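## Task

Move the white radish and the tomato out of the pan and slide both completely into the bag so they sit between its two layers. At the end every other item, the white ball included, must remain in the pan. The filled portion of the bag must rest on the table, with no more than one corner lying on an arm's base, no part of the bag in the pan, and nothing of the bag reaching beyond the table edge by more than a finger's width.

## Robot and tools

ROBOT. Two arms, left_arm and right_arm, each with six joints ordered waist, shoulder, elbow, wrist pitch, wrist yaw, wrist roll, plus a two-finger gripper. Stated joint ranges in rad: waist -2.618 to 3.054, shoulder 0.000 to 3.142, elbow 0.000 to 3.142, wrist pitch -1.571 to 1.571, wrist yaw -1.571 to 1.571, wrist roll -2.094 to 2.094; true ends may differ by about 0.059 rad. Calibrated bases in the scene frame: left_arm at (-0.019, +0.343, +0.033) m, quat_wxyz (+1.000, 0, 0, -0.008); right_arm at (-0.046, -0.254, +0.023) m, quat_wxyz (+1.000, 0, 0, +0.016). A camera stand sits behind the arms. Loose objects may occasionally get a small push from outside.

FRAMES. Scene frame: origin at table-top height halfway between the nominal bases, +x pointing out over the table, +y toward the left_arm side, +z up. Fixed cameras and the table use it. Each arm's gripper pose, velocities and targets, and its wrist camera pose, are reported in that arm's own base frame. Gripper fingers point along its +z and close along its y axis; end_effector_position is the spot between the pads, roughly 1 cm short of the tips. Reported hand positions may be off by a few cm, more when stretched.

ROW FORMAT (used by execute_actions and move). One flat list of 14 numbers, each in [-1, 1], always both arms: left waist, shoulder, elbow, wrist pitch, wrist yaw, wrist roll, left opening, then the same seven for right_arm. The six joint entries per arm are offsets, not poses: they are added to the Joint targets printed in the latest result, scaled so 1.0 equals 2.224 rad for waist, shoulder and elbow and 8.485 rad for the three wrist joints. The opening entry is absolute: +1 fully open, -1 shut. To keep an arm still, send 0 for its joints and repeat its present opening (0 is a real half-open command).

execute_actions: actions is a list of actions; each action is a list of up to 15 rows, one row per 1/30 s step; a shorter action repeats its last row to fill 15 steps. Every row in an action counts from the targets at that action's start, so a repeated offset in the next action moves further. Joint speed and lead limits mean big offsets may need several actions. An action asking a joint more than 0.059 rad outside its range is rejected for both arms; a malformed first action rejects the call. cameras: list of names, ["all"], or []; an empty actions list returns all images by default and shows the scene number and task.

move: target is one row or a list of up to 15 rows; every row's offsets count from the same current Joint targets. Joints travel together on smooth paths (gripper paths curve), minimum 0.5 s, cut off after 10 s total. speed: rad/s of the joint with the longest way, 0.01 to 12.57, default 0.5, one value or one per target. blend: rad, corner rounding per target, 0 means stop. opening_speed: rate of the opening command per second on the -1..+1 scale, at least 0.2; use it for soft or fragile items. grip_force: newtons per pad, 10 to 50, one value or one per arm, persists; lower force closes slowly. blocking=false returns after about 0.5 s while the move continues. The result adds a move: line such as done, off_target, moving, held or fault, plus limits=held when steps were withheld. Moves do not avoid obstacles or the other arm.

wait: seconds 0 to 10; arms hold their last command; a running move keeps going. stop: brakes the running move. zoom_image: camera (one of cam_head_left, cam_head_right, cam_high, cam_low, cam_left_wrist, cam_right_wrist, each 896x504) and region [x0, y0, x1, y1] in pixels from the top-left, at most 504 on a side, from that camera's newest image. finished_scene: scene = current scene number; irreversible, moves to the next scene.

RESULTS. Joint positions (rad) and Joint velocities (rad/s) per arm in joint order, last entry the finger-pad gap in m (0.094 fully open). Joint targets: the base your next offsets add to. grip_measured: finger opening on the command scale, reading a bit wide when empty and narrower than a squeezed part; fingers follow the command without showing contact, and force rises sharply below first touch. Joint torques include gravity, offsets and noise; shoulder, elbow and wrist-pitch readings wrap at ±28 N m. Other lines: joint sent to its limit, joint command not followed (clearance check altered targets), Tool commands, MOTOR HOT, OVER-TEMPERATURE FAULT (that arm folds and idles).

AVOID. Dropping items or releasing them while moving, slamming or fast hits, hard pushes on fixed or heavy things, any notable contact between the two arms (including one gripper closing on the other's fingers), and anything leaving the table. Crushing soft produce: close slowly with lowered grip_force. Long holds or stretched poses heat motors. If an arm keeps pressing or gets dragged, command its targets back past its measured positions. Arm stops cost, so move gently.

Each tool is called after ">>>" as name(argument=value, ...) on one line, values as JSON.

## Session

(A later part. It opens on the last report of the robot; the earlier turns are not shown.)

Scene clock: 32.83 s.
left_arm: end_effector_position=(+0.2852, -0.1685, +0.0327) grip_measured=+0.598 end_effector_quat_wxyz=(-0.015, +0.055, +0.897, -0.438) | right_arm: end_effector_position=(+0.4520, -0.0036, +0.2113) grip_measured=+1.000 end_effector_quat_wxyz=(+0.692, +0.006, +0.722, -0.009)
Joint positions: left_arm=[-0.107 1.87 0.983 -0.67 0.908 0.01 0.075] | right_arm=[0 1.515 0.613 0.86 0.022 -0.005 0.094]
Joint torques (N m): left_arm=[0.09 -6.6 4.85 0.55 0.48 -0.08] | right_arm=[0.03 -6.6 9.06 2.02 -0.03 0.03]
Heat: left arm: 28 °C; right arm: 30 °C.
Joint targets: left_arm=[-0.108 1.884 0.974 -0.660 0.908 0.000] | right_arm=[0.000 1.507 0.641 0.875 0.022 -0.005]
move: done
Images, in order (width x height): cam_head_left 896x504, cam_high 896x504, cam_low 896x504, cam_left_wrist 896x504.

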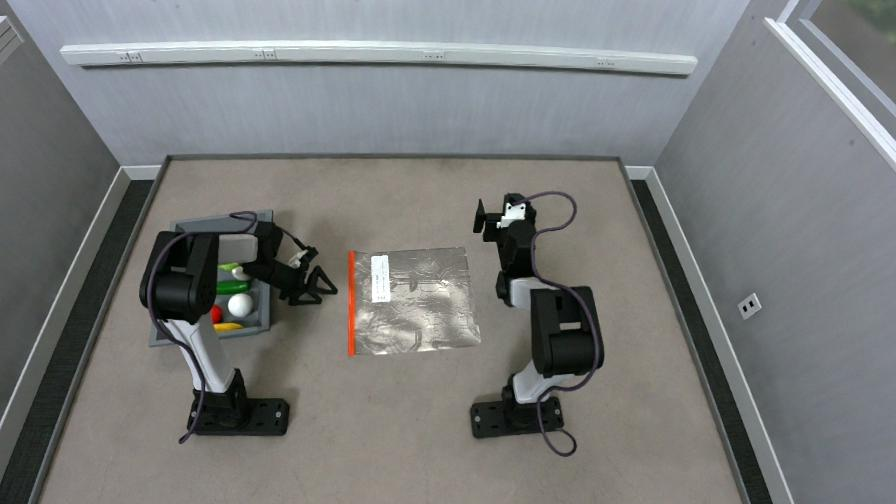

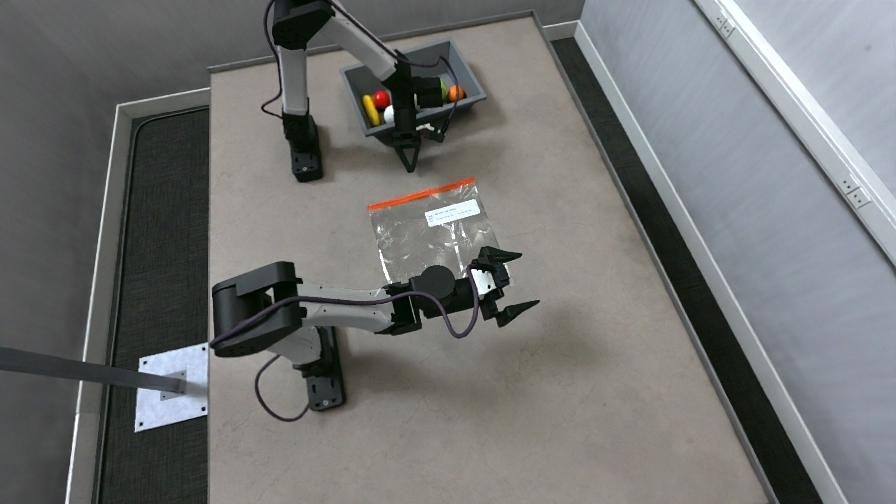

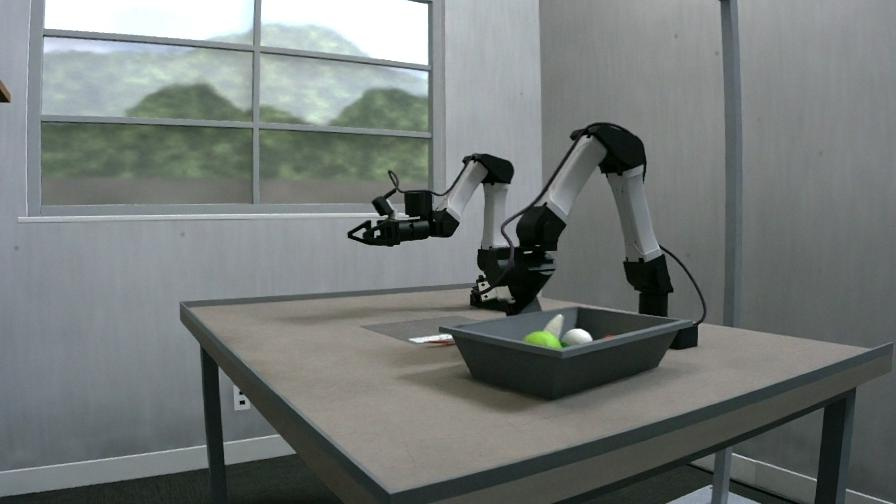

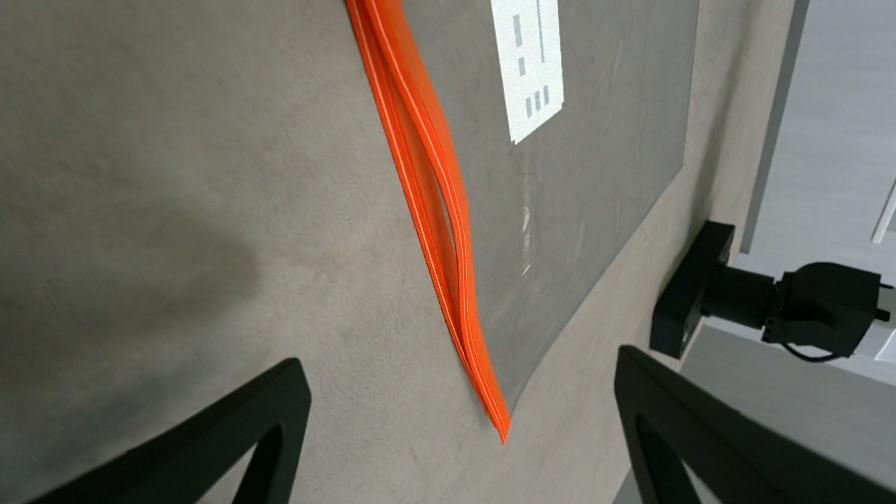

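>>> zoom_image(camera="cam_left_wrist", region=[330, 0, 580, 250])

>>> zoom_image(camera="cam_low", region=[350, 300, 470, 360])

Scaled by 2.016 from the camera's 896x504 image, which has a finer 1280x720 frame.

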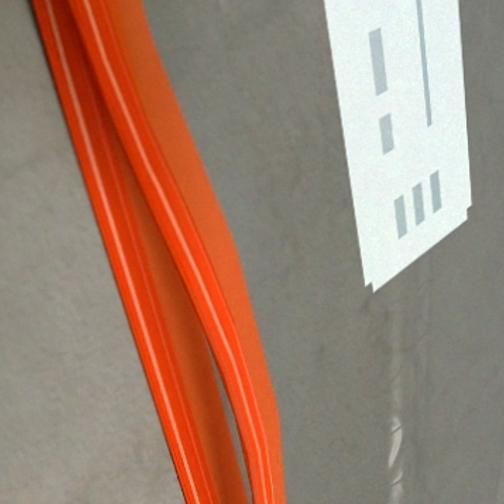

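Scaled by 4.200 from the camera's 896x504 image, which has a finer 1280x720 frame.

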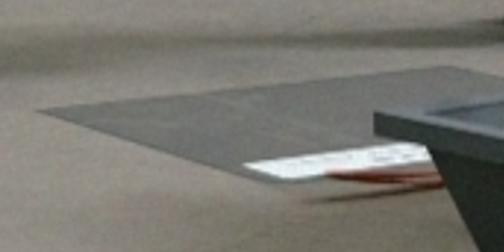

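>>> move(target=[-0.0809,0.0086,-0.0806,0.0644,-0.006,-0.0527,0.1,0,0,0,0,0,0,1], speed=0.3, cameras=["cam_head_left","cam_head_right","cam_high","cam_low","cam_left_wrist"])

Scene clock: 37.00 s.
left_arm: end_effector_position=(+0.2863, -0.2222, +0.0037) grip_measured=+0.102 end_effector_quat_wxyz=(+0.009, +0.010, +0.894, -0.448) | right_arm: end_effector_position=(+0.4520, -0.0036, +0.2113) grip_measured=+1.000 end_effector_quat_wxyz=(+0.692, +0.006, +0.722, -0.009)
Joint positions: left_arm=[-0.282 1.885 0.805 -0.122 0.875 -0.435 0.052] | right_arm=[0 1.515 0.613 0.86 0.022 -0.005 0.094]
Joint torques (N m): left_arm=[-0.24 -6.22 4.42 1.24 0.26 -0.08] | right_arm=[0.03 -6.6 9.1 2.02 -0.02 0.04]
Heat: left arm: 28 °C; right arm: 30 °C.
Joint targets: left_arm=[-0.288 1.903 0.795 -0.114 0.857 -0.448] | right_arm=[0.000 1.507 0.641 0.875 0.022 -0.005]
move: done
Images, in order (width x height): cam_head_left 896x504, cam_head_right 896x504, cam_high 896x504, cam_low 896x504, cam_left_wrist 896x504.

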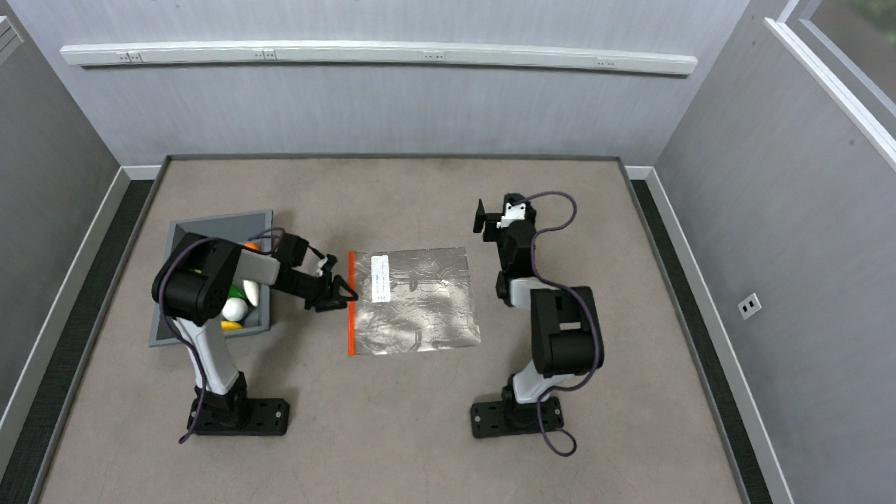

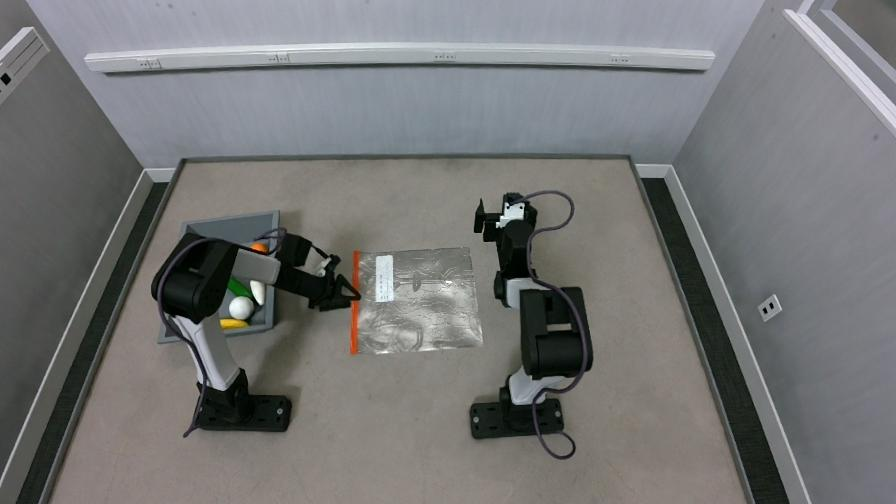

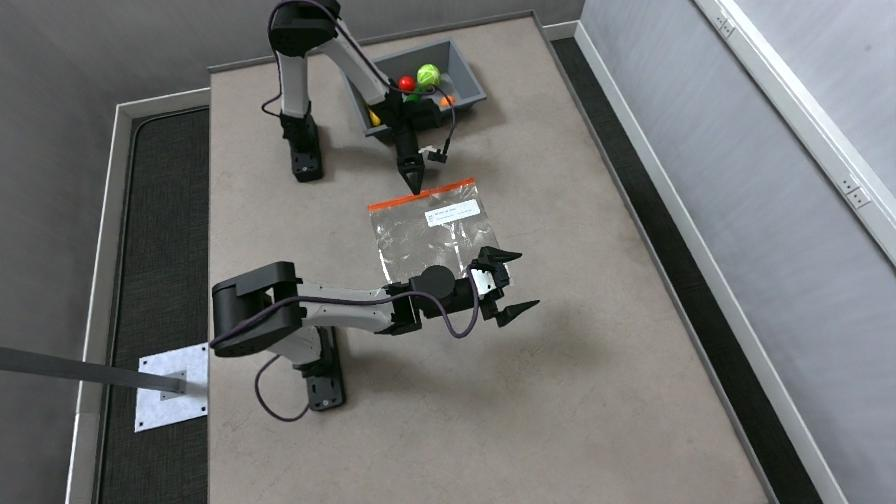

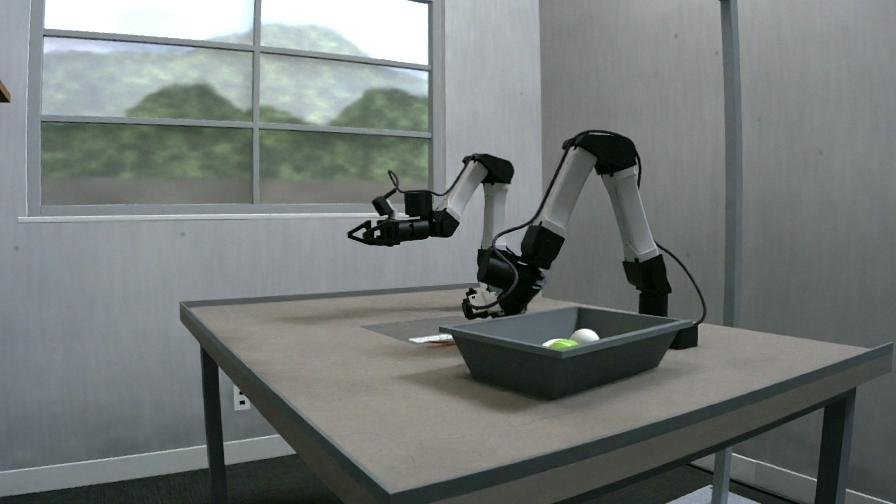

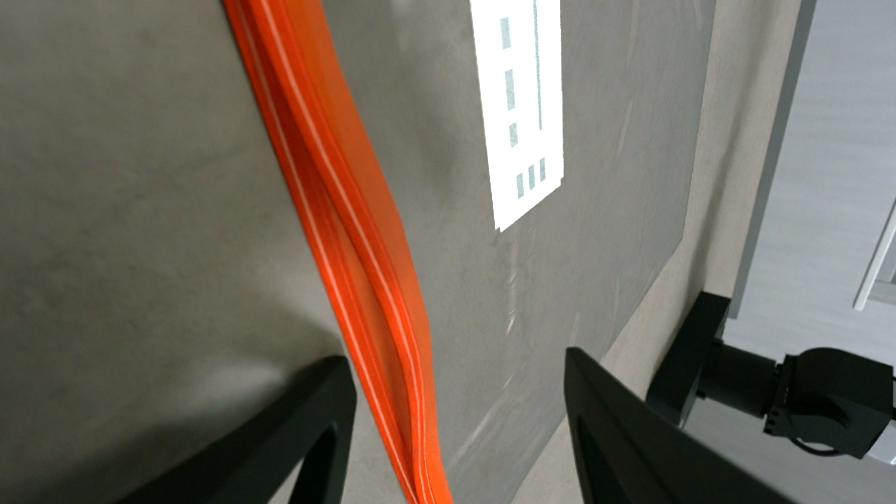

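>>> zoom_image(camera="cam_left_wrist", region=[200, 200, 500, 500])

>>> zoom_image(camera="cam_head_left", region=[300, 230, 400, 330])

>>> zoom_image(camera="cam_low", region=[400, 260, 560, 350])

Scaled by 1.680 from the camera's 896x504 image, which has a finer 1280x720 frame.

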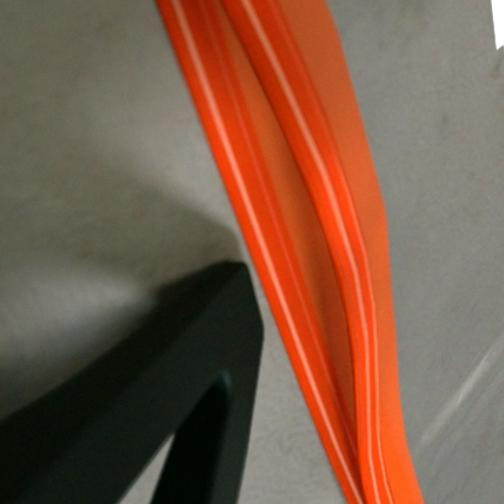

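Scaled by 5.040 from the camera's 896x504 image, which has a finer 1280x720 frame.

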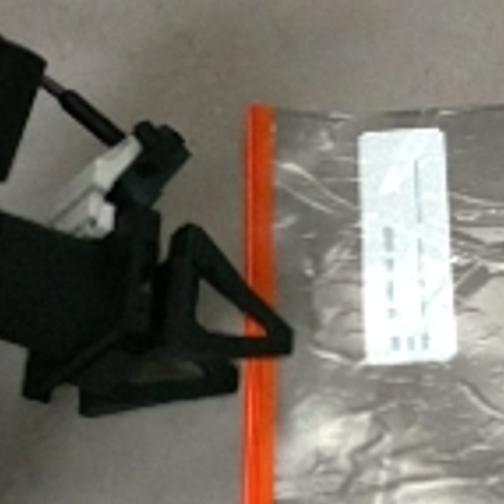

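Scaled by 3.150 from the camera's 896x504 image, which has a finer 1280x720 frame.

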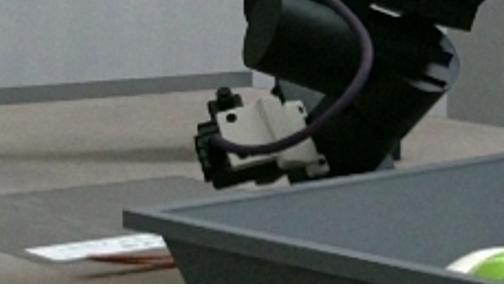

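>>> move(target=[-0.0351,0.0322,0.0315,0.0097,-0.0035,-0.0128,0.1,0,0,0,0,0,0,1], speed=0.1, cameras=["cam_head_left","cam_high","cam_left_wrist"])

>>> zoom_image(camera="cam_left_wrist", region=[200, 200, 500, 500])

Scene clock: 39.73 s.
left_arm: end_effector_position=(+0.2947, -0.2528, +0.0031) grip_measured=+0.101 end_effector_quat_wxyz=(+0.003, +0.013, +0.888, -0.460) | right_arm: end_effector_position=(+0.4520, -0.0036, +0.2113) grip_measured=+1.000 end_effector_quat_wxyz=(+0.692, +0.006, +0.722, -0.009)
Joint positions: left_arm=[-0.358 1.945 0.856 -0.028 0.874 -0.545 0.052] | right_arm=[0 1.515 0.613 0.86 0.022 -0.005 0.094]
Joint torques (N m): left_arm=[-0.42 -5.86 6.41 1.27 -0.05 -0.1] | right_arm=[0.02 -6.61 9.09 2.02 -0.03 0.04]
Heat: left arm: 28 °C; right arm: 30 °C.
Joint targets: left_arm=[-0.366 1.975 0.865 -0.031 0.827 -0.556] | right_arm=[0.000 1.507 0.641 0.875 0.022 -0.005]
move: off_target (left_arm); left_arm: the wrist yaw is farthest, 0.047 rad from its target
Images, in order (width x height): cam_head_left 896x504, cam_high 896x504, cam_left_wrist 896x504.

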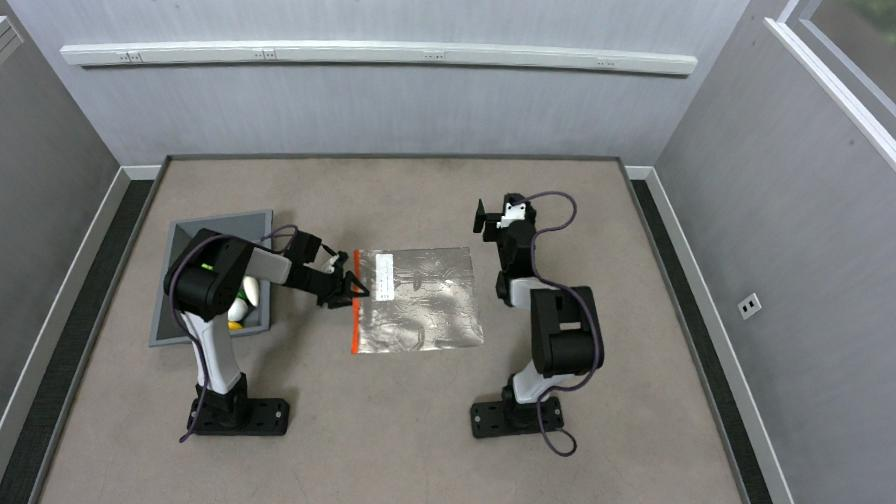

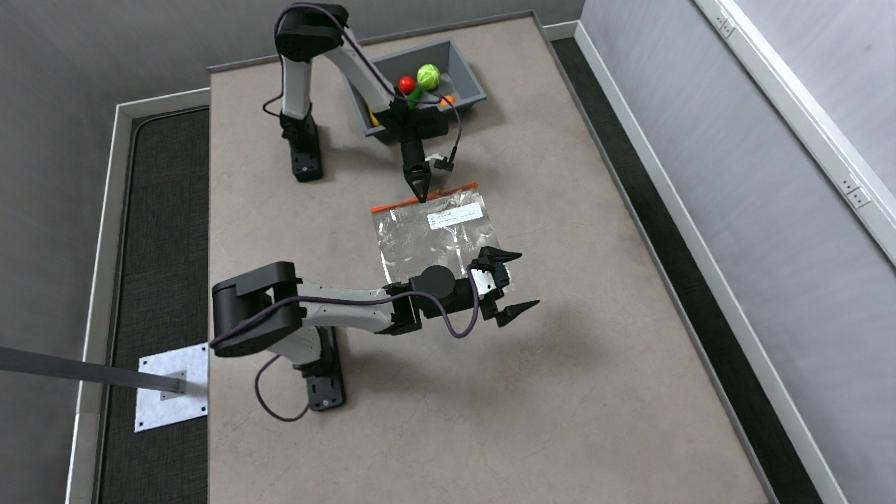

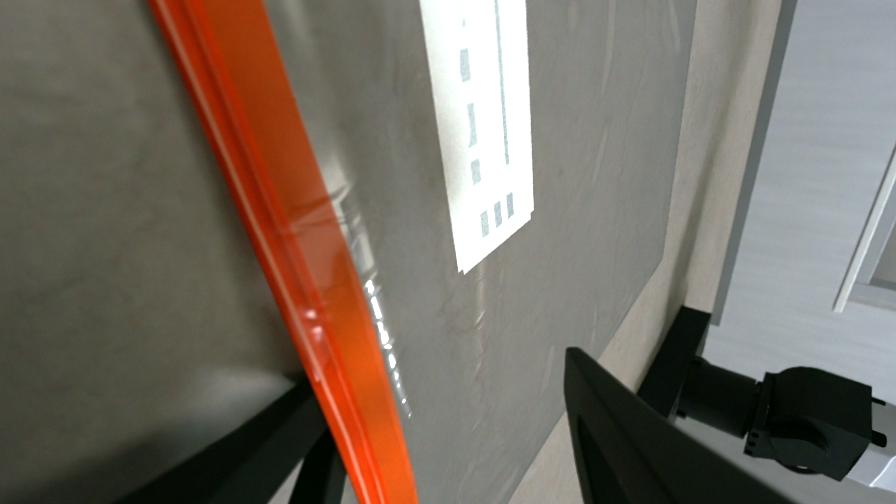

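Scaled by 1.680 from the camera's 896x504 image, which has a finer 1280x720 frame.

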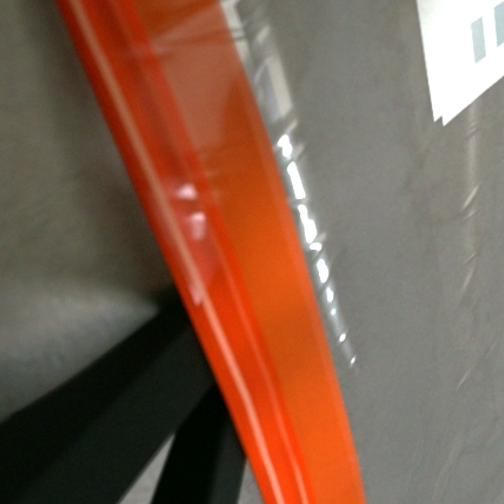

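>>> move(target=[0.0436,-0.0319,0.0023,-0.021,0.0042,0.0159,0.1,0,0,0,0,0,0,1], speed=0.1, cameras=["cam_head_left","cam_low","cam_left_wrist"])

>>> zoom_image(camera="cam_left_wrist", region=[200, 150, 500, 450])

Scene clock: 42.73 s.
left_arm: end_effector_position=(+0.2938, -0.2232, +0.0026) grip_measured=+0.101 end_effector_quat_wxyz=(-0.007, +0.001, +0.894, -0.448) | right_arm: end_effector_position=(+0.4520, -0.0036, +0.2113) grip_measured=+1.000 end_effector_quat_wxyz=(+0.692, +0.006, +0.722, -0.009)
Joint positions: left_arm=[-0.276 1.924 0.864 -0.18 0.885 -0.433 0.052] | right_arm=[0 1.515 0.613 0.86 0.022 -0.005 0.094]
Joint torques (N m): left_arm=[0.73 -9.55 6.05 0.75 0.24 0.11] | right_arm=[0.02 -6.61 9.09 2.02 -0.02 0.04]
Heat: left arm: 28 °C; right arm: 31 °C.
Joint targets: left_arm=[-0.269 1.904 0.870 -0.209 0.863 -0.421] | right_arm=[0.000 1.507 0.641 0.875 0.022 -0.005]
move: done
Images, in order (width x height): cam_head_left 896x504, cam_low 896x504, cam_left_wrist 896x504.

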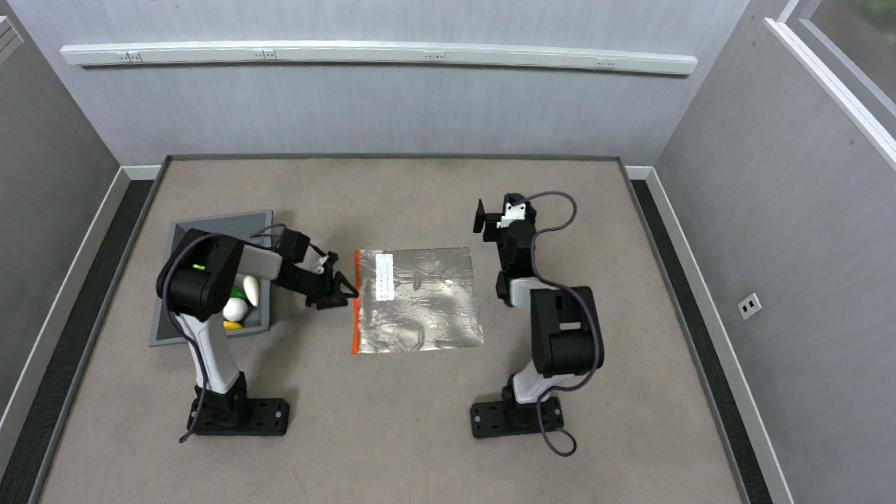

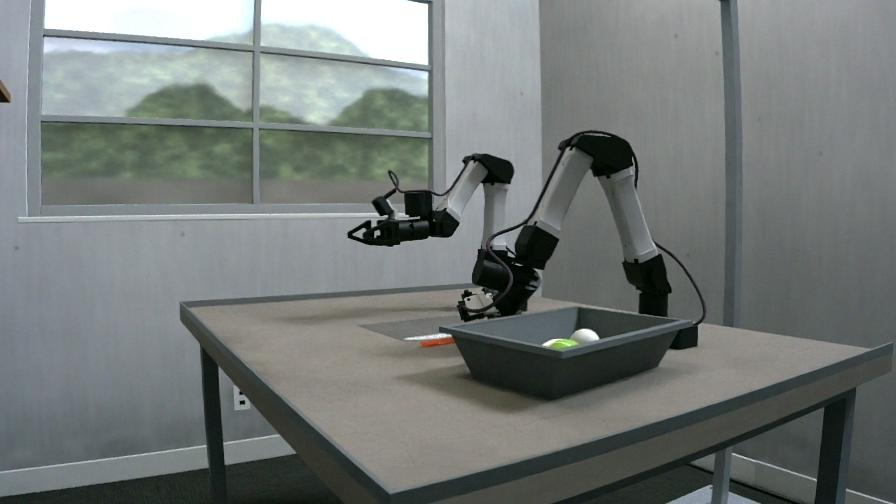

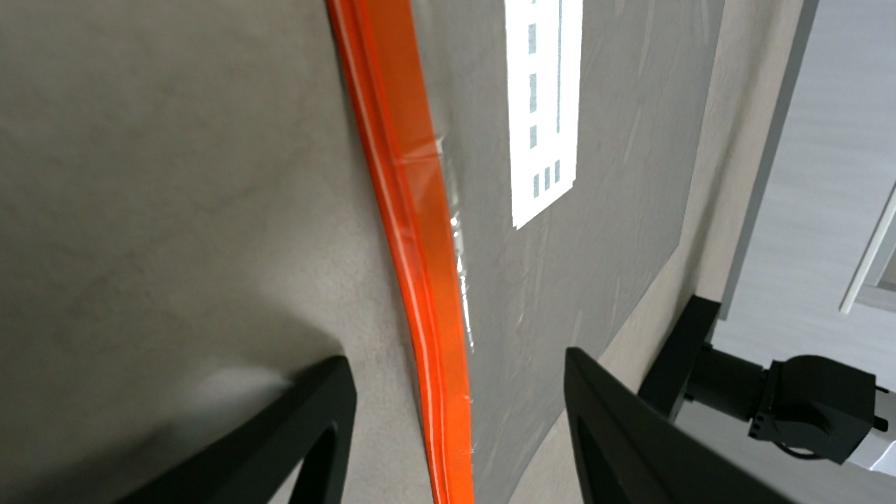

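Scaled by 1.680 from the camera's 896x504 image, which has a finer 1280x720 frame.

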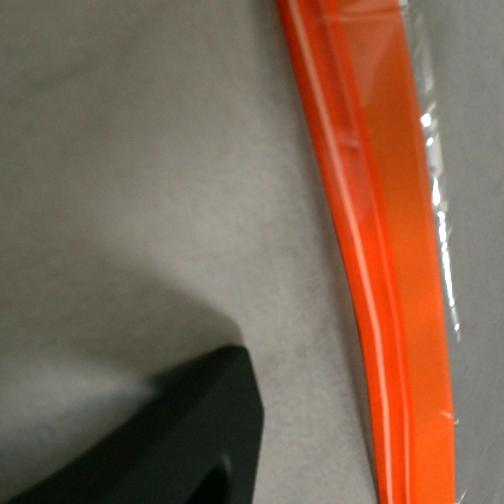

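>>> zoom_image(camera="cam_low", region=[350, 300, 490, 370])

>>> zoom_image(camera="cam_left_wrist", region=[300, 0, 550, 250])

Scaled by 3.600 from the camera's 896x504 image, which has a finer 1280x720 frame.

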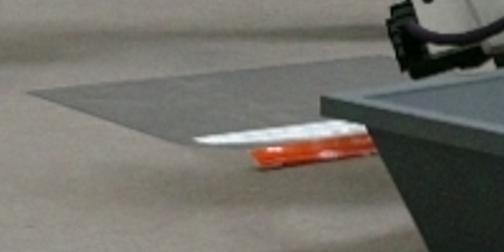

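Scaled by 2.016 from the camera's 896x504 image, which has a finer 1280x720 frame.

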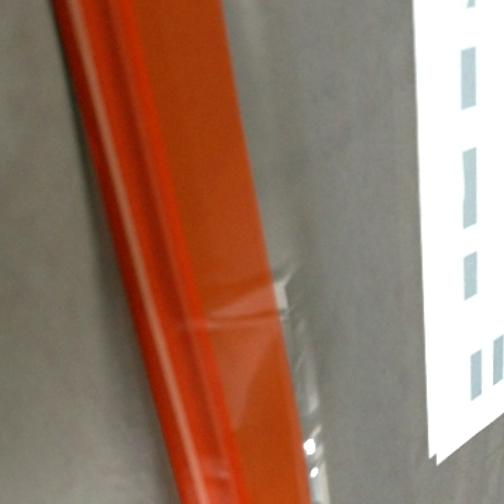

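>>> move(target=[0.06,0,0.04,-0.01,-0.01,0.0,0.1,0,0,0,0,0,0,1], speed=0.2, cameras=["cam_head_left","cam_high","cam_low","cam_left_wrist"])

>>> zoom_image(camera="cam_left_wrist", region=[250, 0, 600, 350])

>>> zoom_image(camera="cam_high", region=[340, 130, 540, 300])

Scene clock: 44.73 s.
left_arm: end_effector_position=(+0.3361, -0.1726, +0.0043) grip_measured=+0.101 end_effector_quat_wxyz=(+0.028, -0.074, +0.910, -0.408) | right_arm: end_effector_position=(+0.4520, -0.0036, +0.2113) grip_measured=+1.000 end_effector_quat_wxyz=(+0.692, +0.006, +0.722, -0.009)
Joint positions: left_arm=[-0.139 1.924 0.942 -0.28 0.796 -0.432 0.052] | right_arm=[0 1.515 0.613 0.86 0.022 -0.005 0.094]
Joint torques (N m): left_arm=[0.46 -9.84 7.47 0.9 0.23 0.12] | right_arm=[0.03 -6.6 9.07 2.01 -0.03 0.04]
Heat: left arm: 29 °C; right arm: 31 °C.
Joint targets: left_arm=[-0.136 1.904 0.959 -0.294 0.778 -0.421] | right_arm=[0.000 1.507 0.641 0.875 0.022 -0.005]
move: done
Images, in order (width x height): cam_head_left 896x504, cam_high 896x504, cam_low 896x504, cam_left_wrist 896x504.

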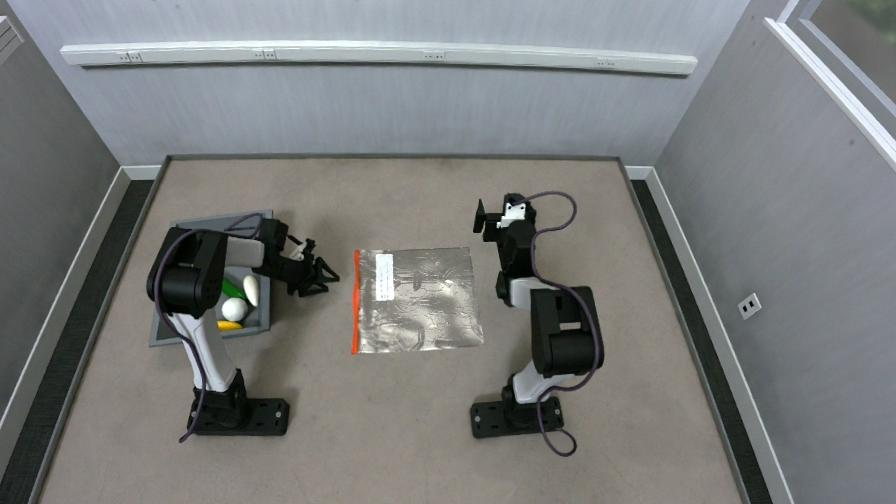

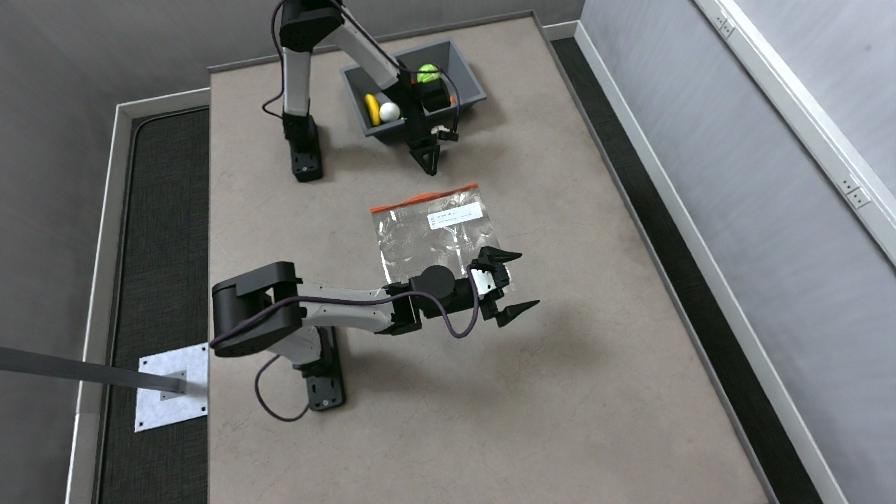

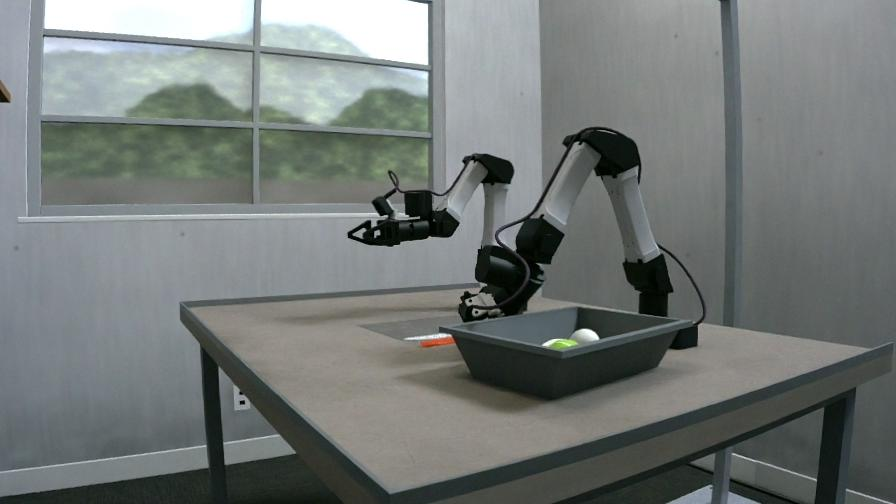

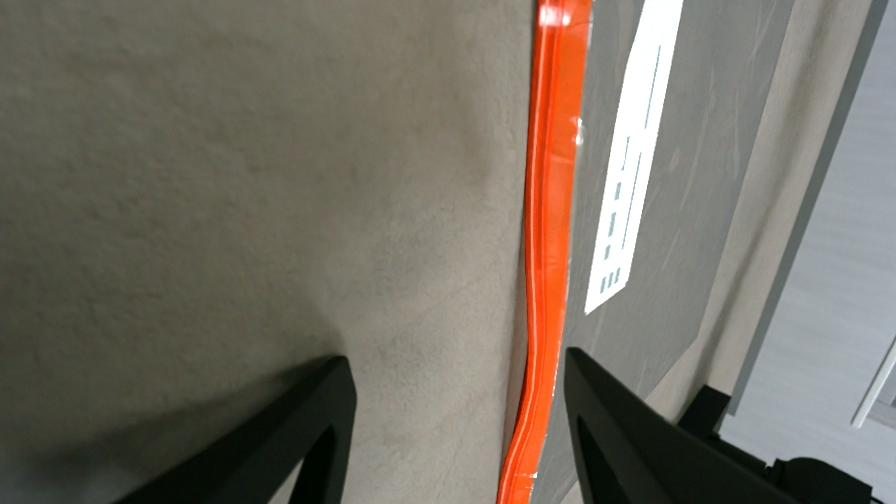

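Scaled by 1.440 from the camera's 896x504 image, which has a finer 1280x720 frame.

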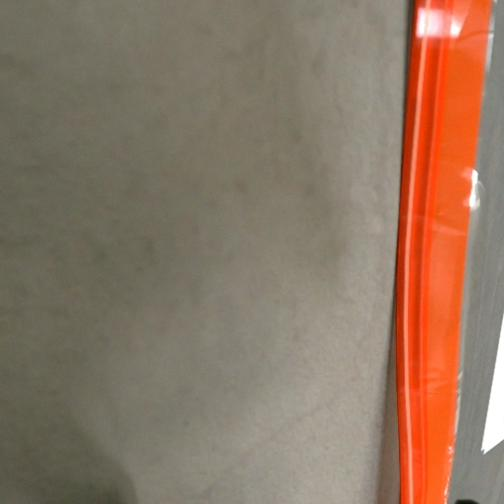

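Scaled by 2.520 from the camera's 896x504 image, which has a finer 1280x720 frame.

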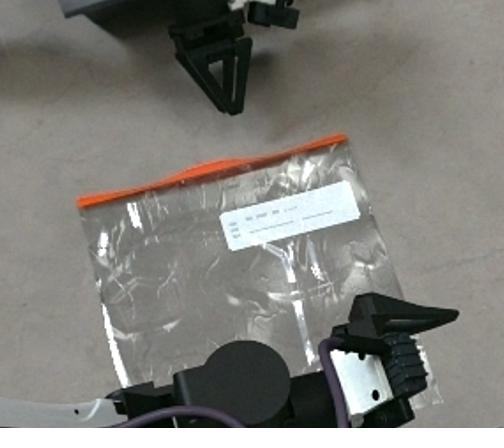

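>>> move(target=[0.083,0.0459,0.0695,-0.0609,0.0521,0.0663,0.1,0,0,0,0,0,0,1], speed=0.4, cameras=["cam_low","cam_left_wrist"])

>>> zoom_image(camera="cam_left_wrist", region=[300, 0, 600, 300])

Scene clock: 47.40 s.
left_arm: end_effector_position=(+0.3182, -0.1486, +0.0672) grip_measured=+0.101 end_effector_quat_wxyz=(+0.000, +0.001, +0.823, -0.568) | right_arm: end_effector_position=(+0.4520, -0.0036, +0.2113) grip_measured=+1.000 end_effector_quat_wxyz=(+0.692, +0.006, +0.722, -0.009)
Joint positions: left_arm=[0.044 1.987 1.096 -0.799 1.206 0.128 0.052] | right_arm=[0 1.515 0.613 0.86 0.022 -0.005 0.094]
Joint torques (N m): left_arm=[0.55 -6.98 7.17 0.06 0.69 0.13] | right_arm=[0.03 -6.6 9.09 2.02 -0.02 0.04]
Heat: left arm: 29 °C; right arm: 31 °C.
Joint targets: left_arm=[0.049 2.006 1.114 -0.811 1.220 0.142] | right_arm=[0.000 1.507 0.641 0.875 0.022 -0.005]
move: done
Images, in order (width x height): cam_low 896x504, cam_left_wrist 896x504.

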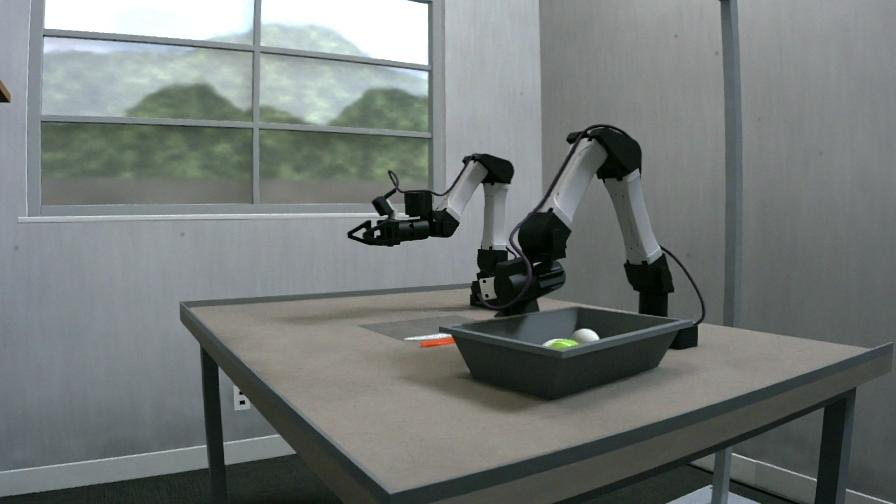

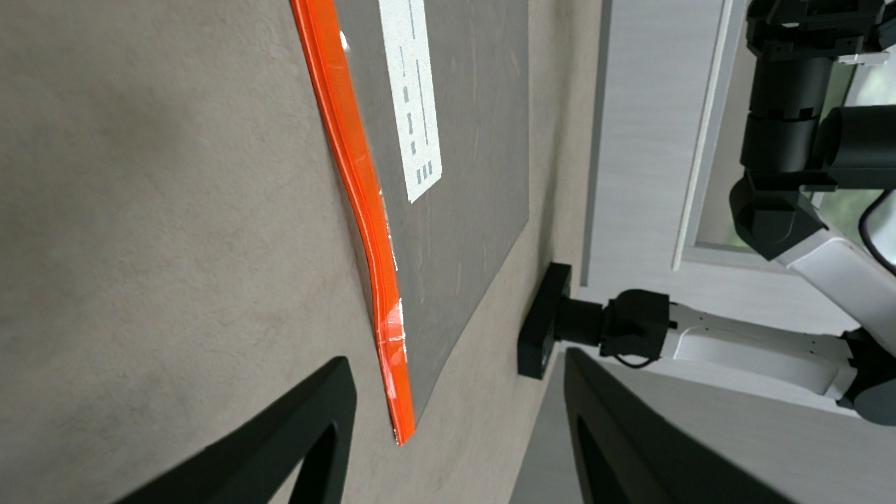

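Scaled by 1.680 from the camera's 896x504 image, which has a finer 1280x720 frame.

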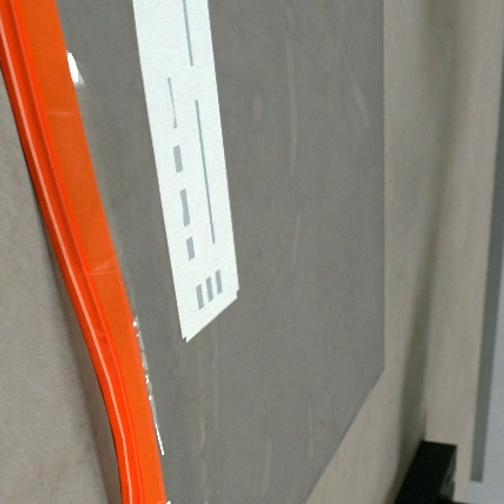

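>>> move(target=[[0.13,0,0,0,0,0,0.1,0.13,0.11,0.2,-0.08,-0.03,-0.04,-0.2],[0.13,0,0,0,0,0,0.1,0.2662,0.2272,0.2963,-0.1508,-0.0671,-0.0957,-0.2]], speed=0.6, blend=0.2, cameras=["cam_head_left","cam_high","cam_low","cam_left_wrist","cam_right_wrist"])

Scene clock: 51.63 s.
left_arm: end_effector_position=(+0.3467, -0.0549, +0.0688) grip_measured=+0.101 end_effector_quat_wxyz=(+0.079, -0.116, +0.812, -0.567) | right_arm: end_effector_position=(+0.3210, +0.3234, +0.0324) grip_measured=-0.199 end_effector_quat_wxyz=(-0.236, +0.651, -0.682, -0.233)
Joint positions: left_arm=[0.326 1.987 1.096 -0.804 1.216 0.13 0.052] | right_arm=[0.594 1.998 1.268 -0.403 -0.534 -0.809 0.038]
Joint torques (N m): left_arm=[1.1 -6.97 7.17 0.11 0.61 0.13] | right_arm=[-0.03 -8.49 9.06 0.98 -0.45 0]
Heat: left arm: 29 °C; right arm: 31 °C.
Joint targets: left_arm=[0.338 2.006 1.114 -0.811 1.220 0.142] | right_arm=[0.593 2.012 1.300 -0.404 -0.547 -0.817]
move: done
Images, in order (width x height): cam_head_left 896x504, cam_high 896x504, cam_low 896x504, cam_left_wrist 896x504, cam_right_wrist 896x504.

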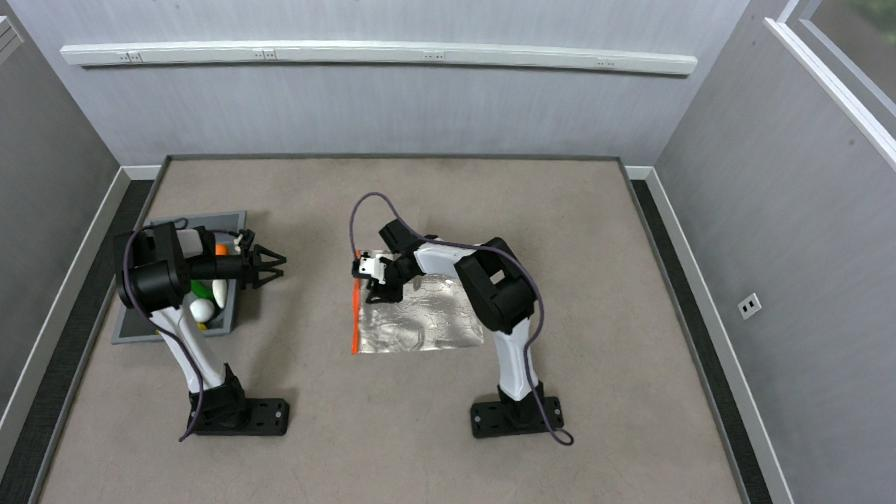

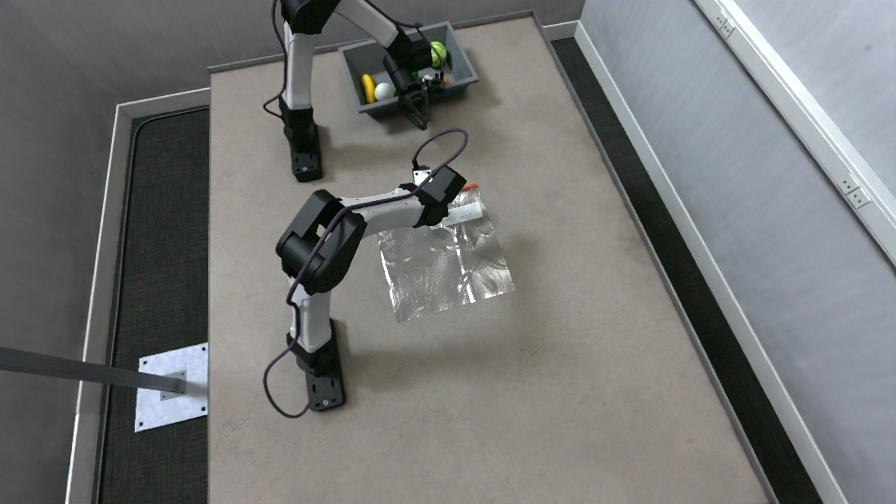

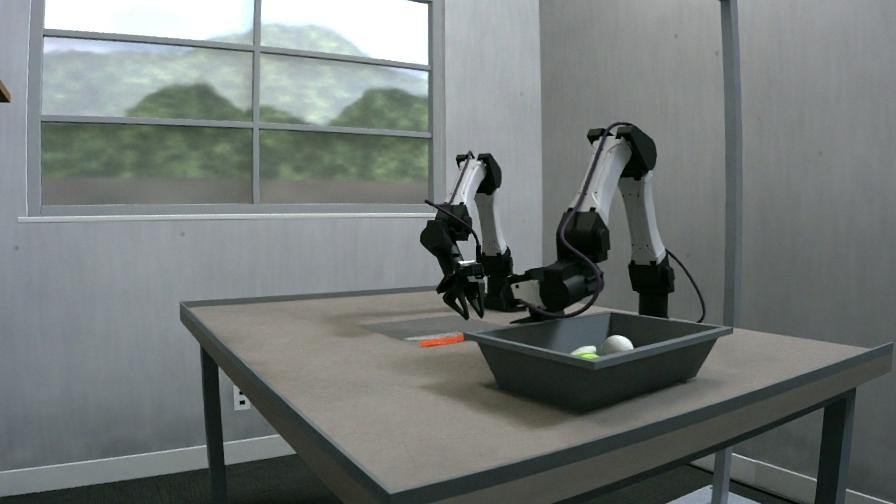

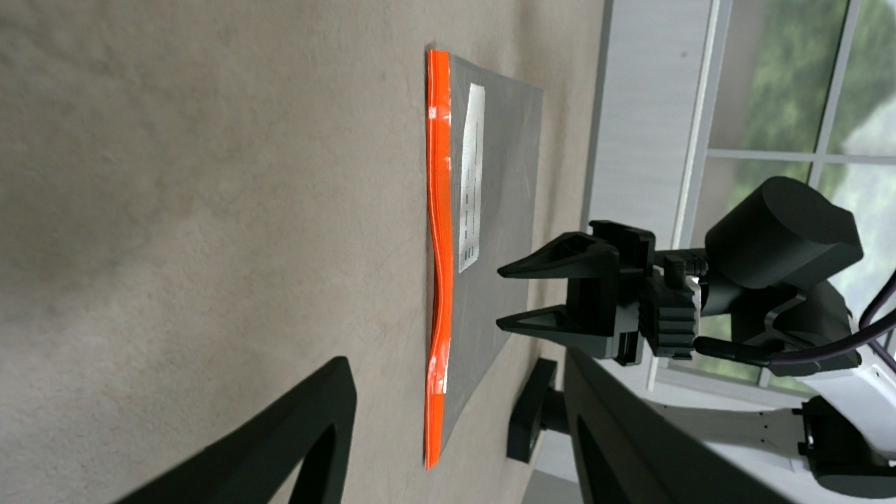

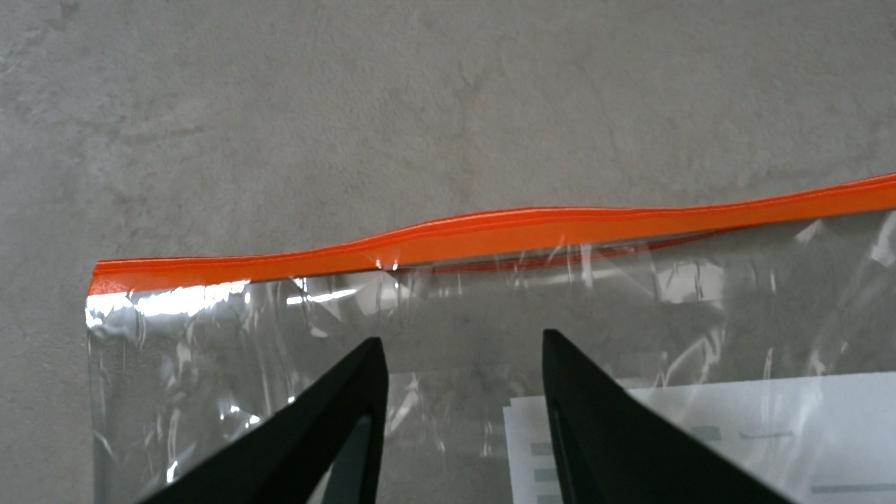

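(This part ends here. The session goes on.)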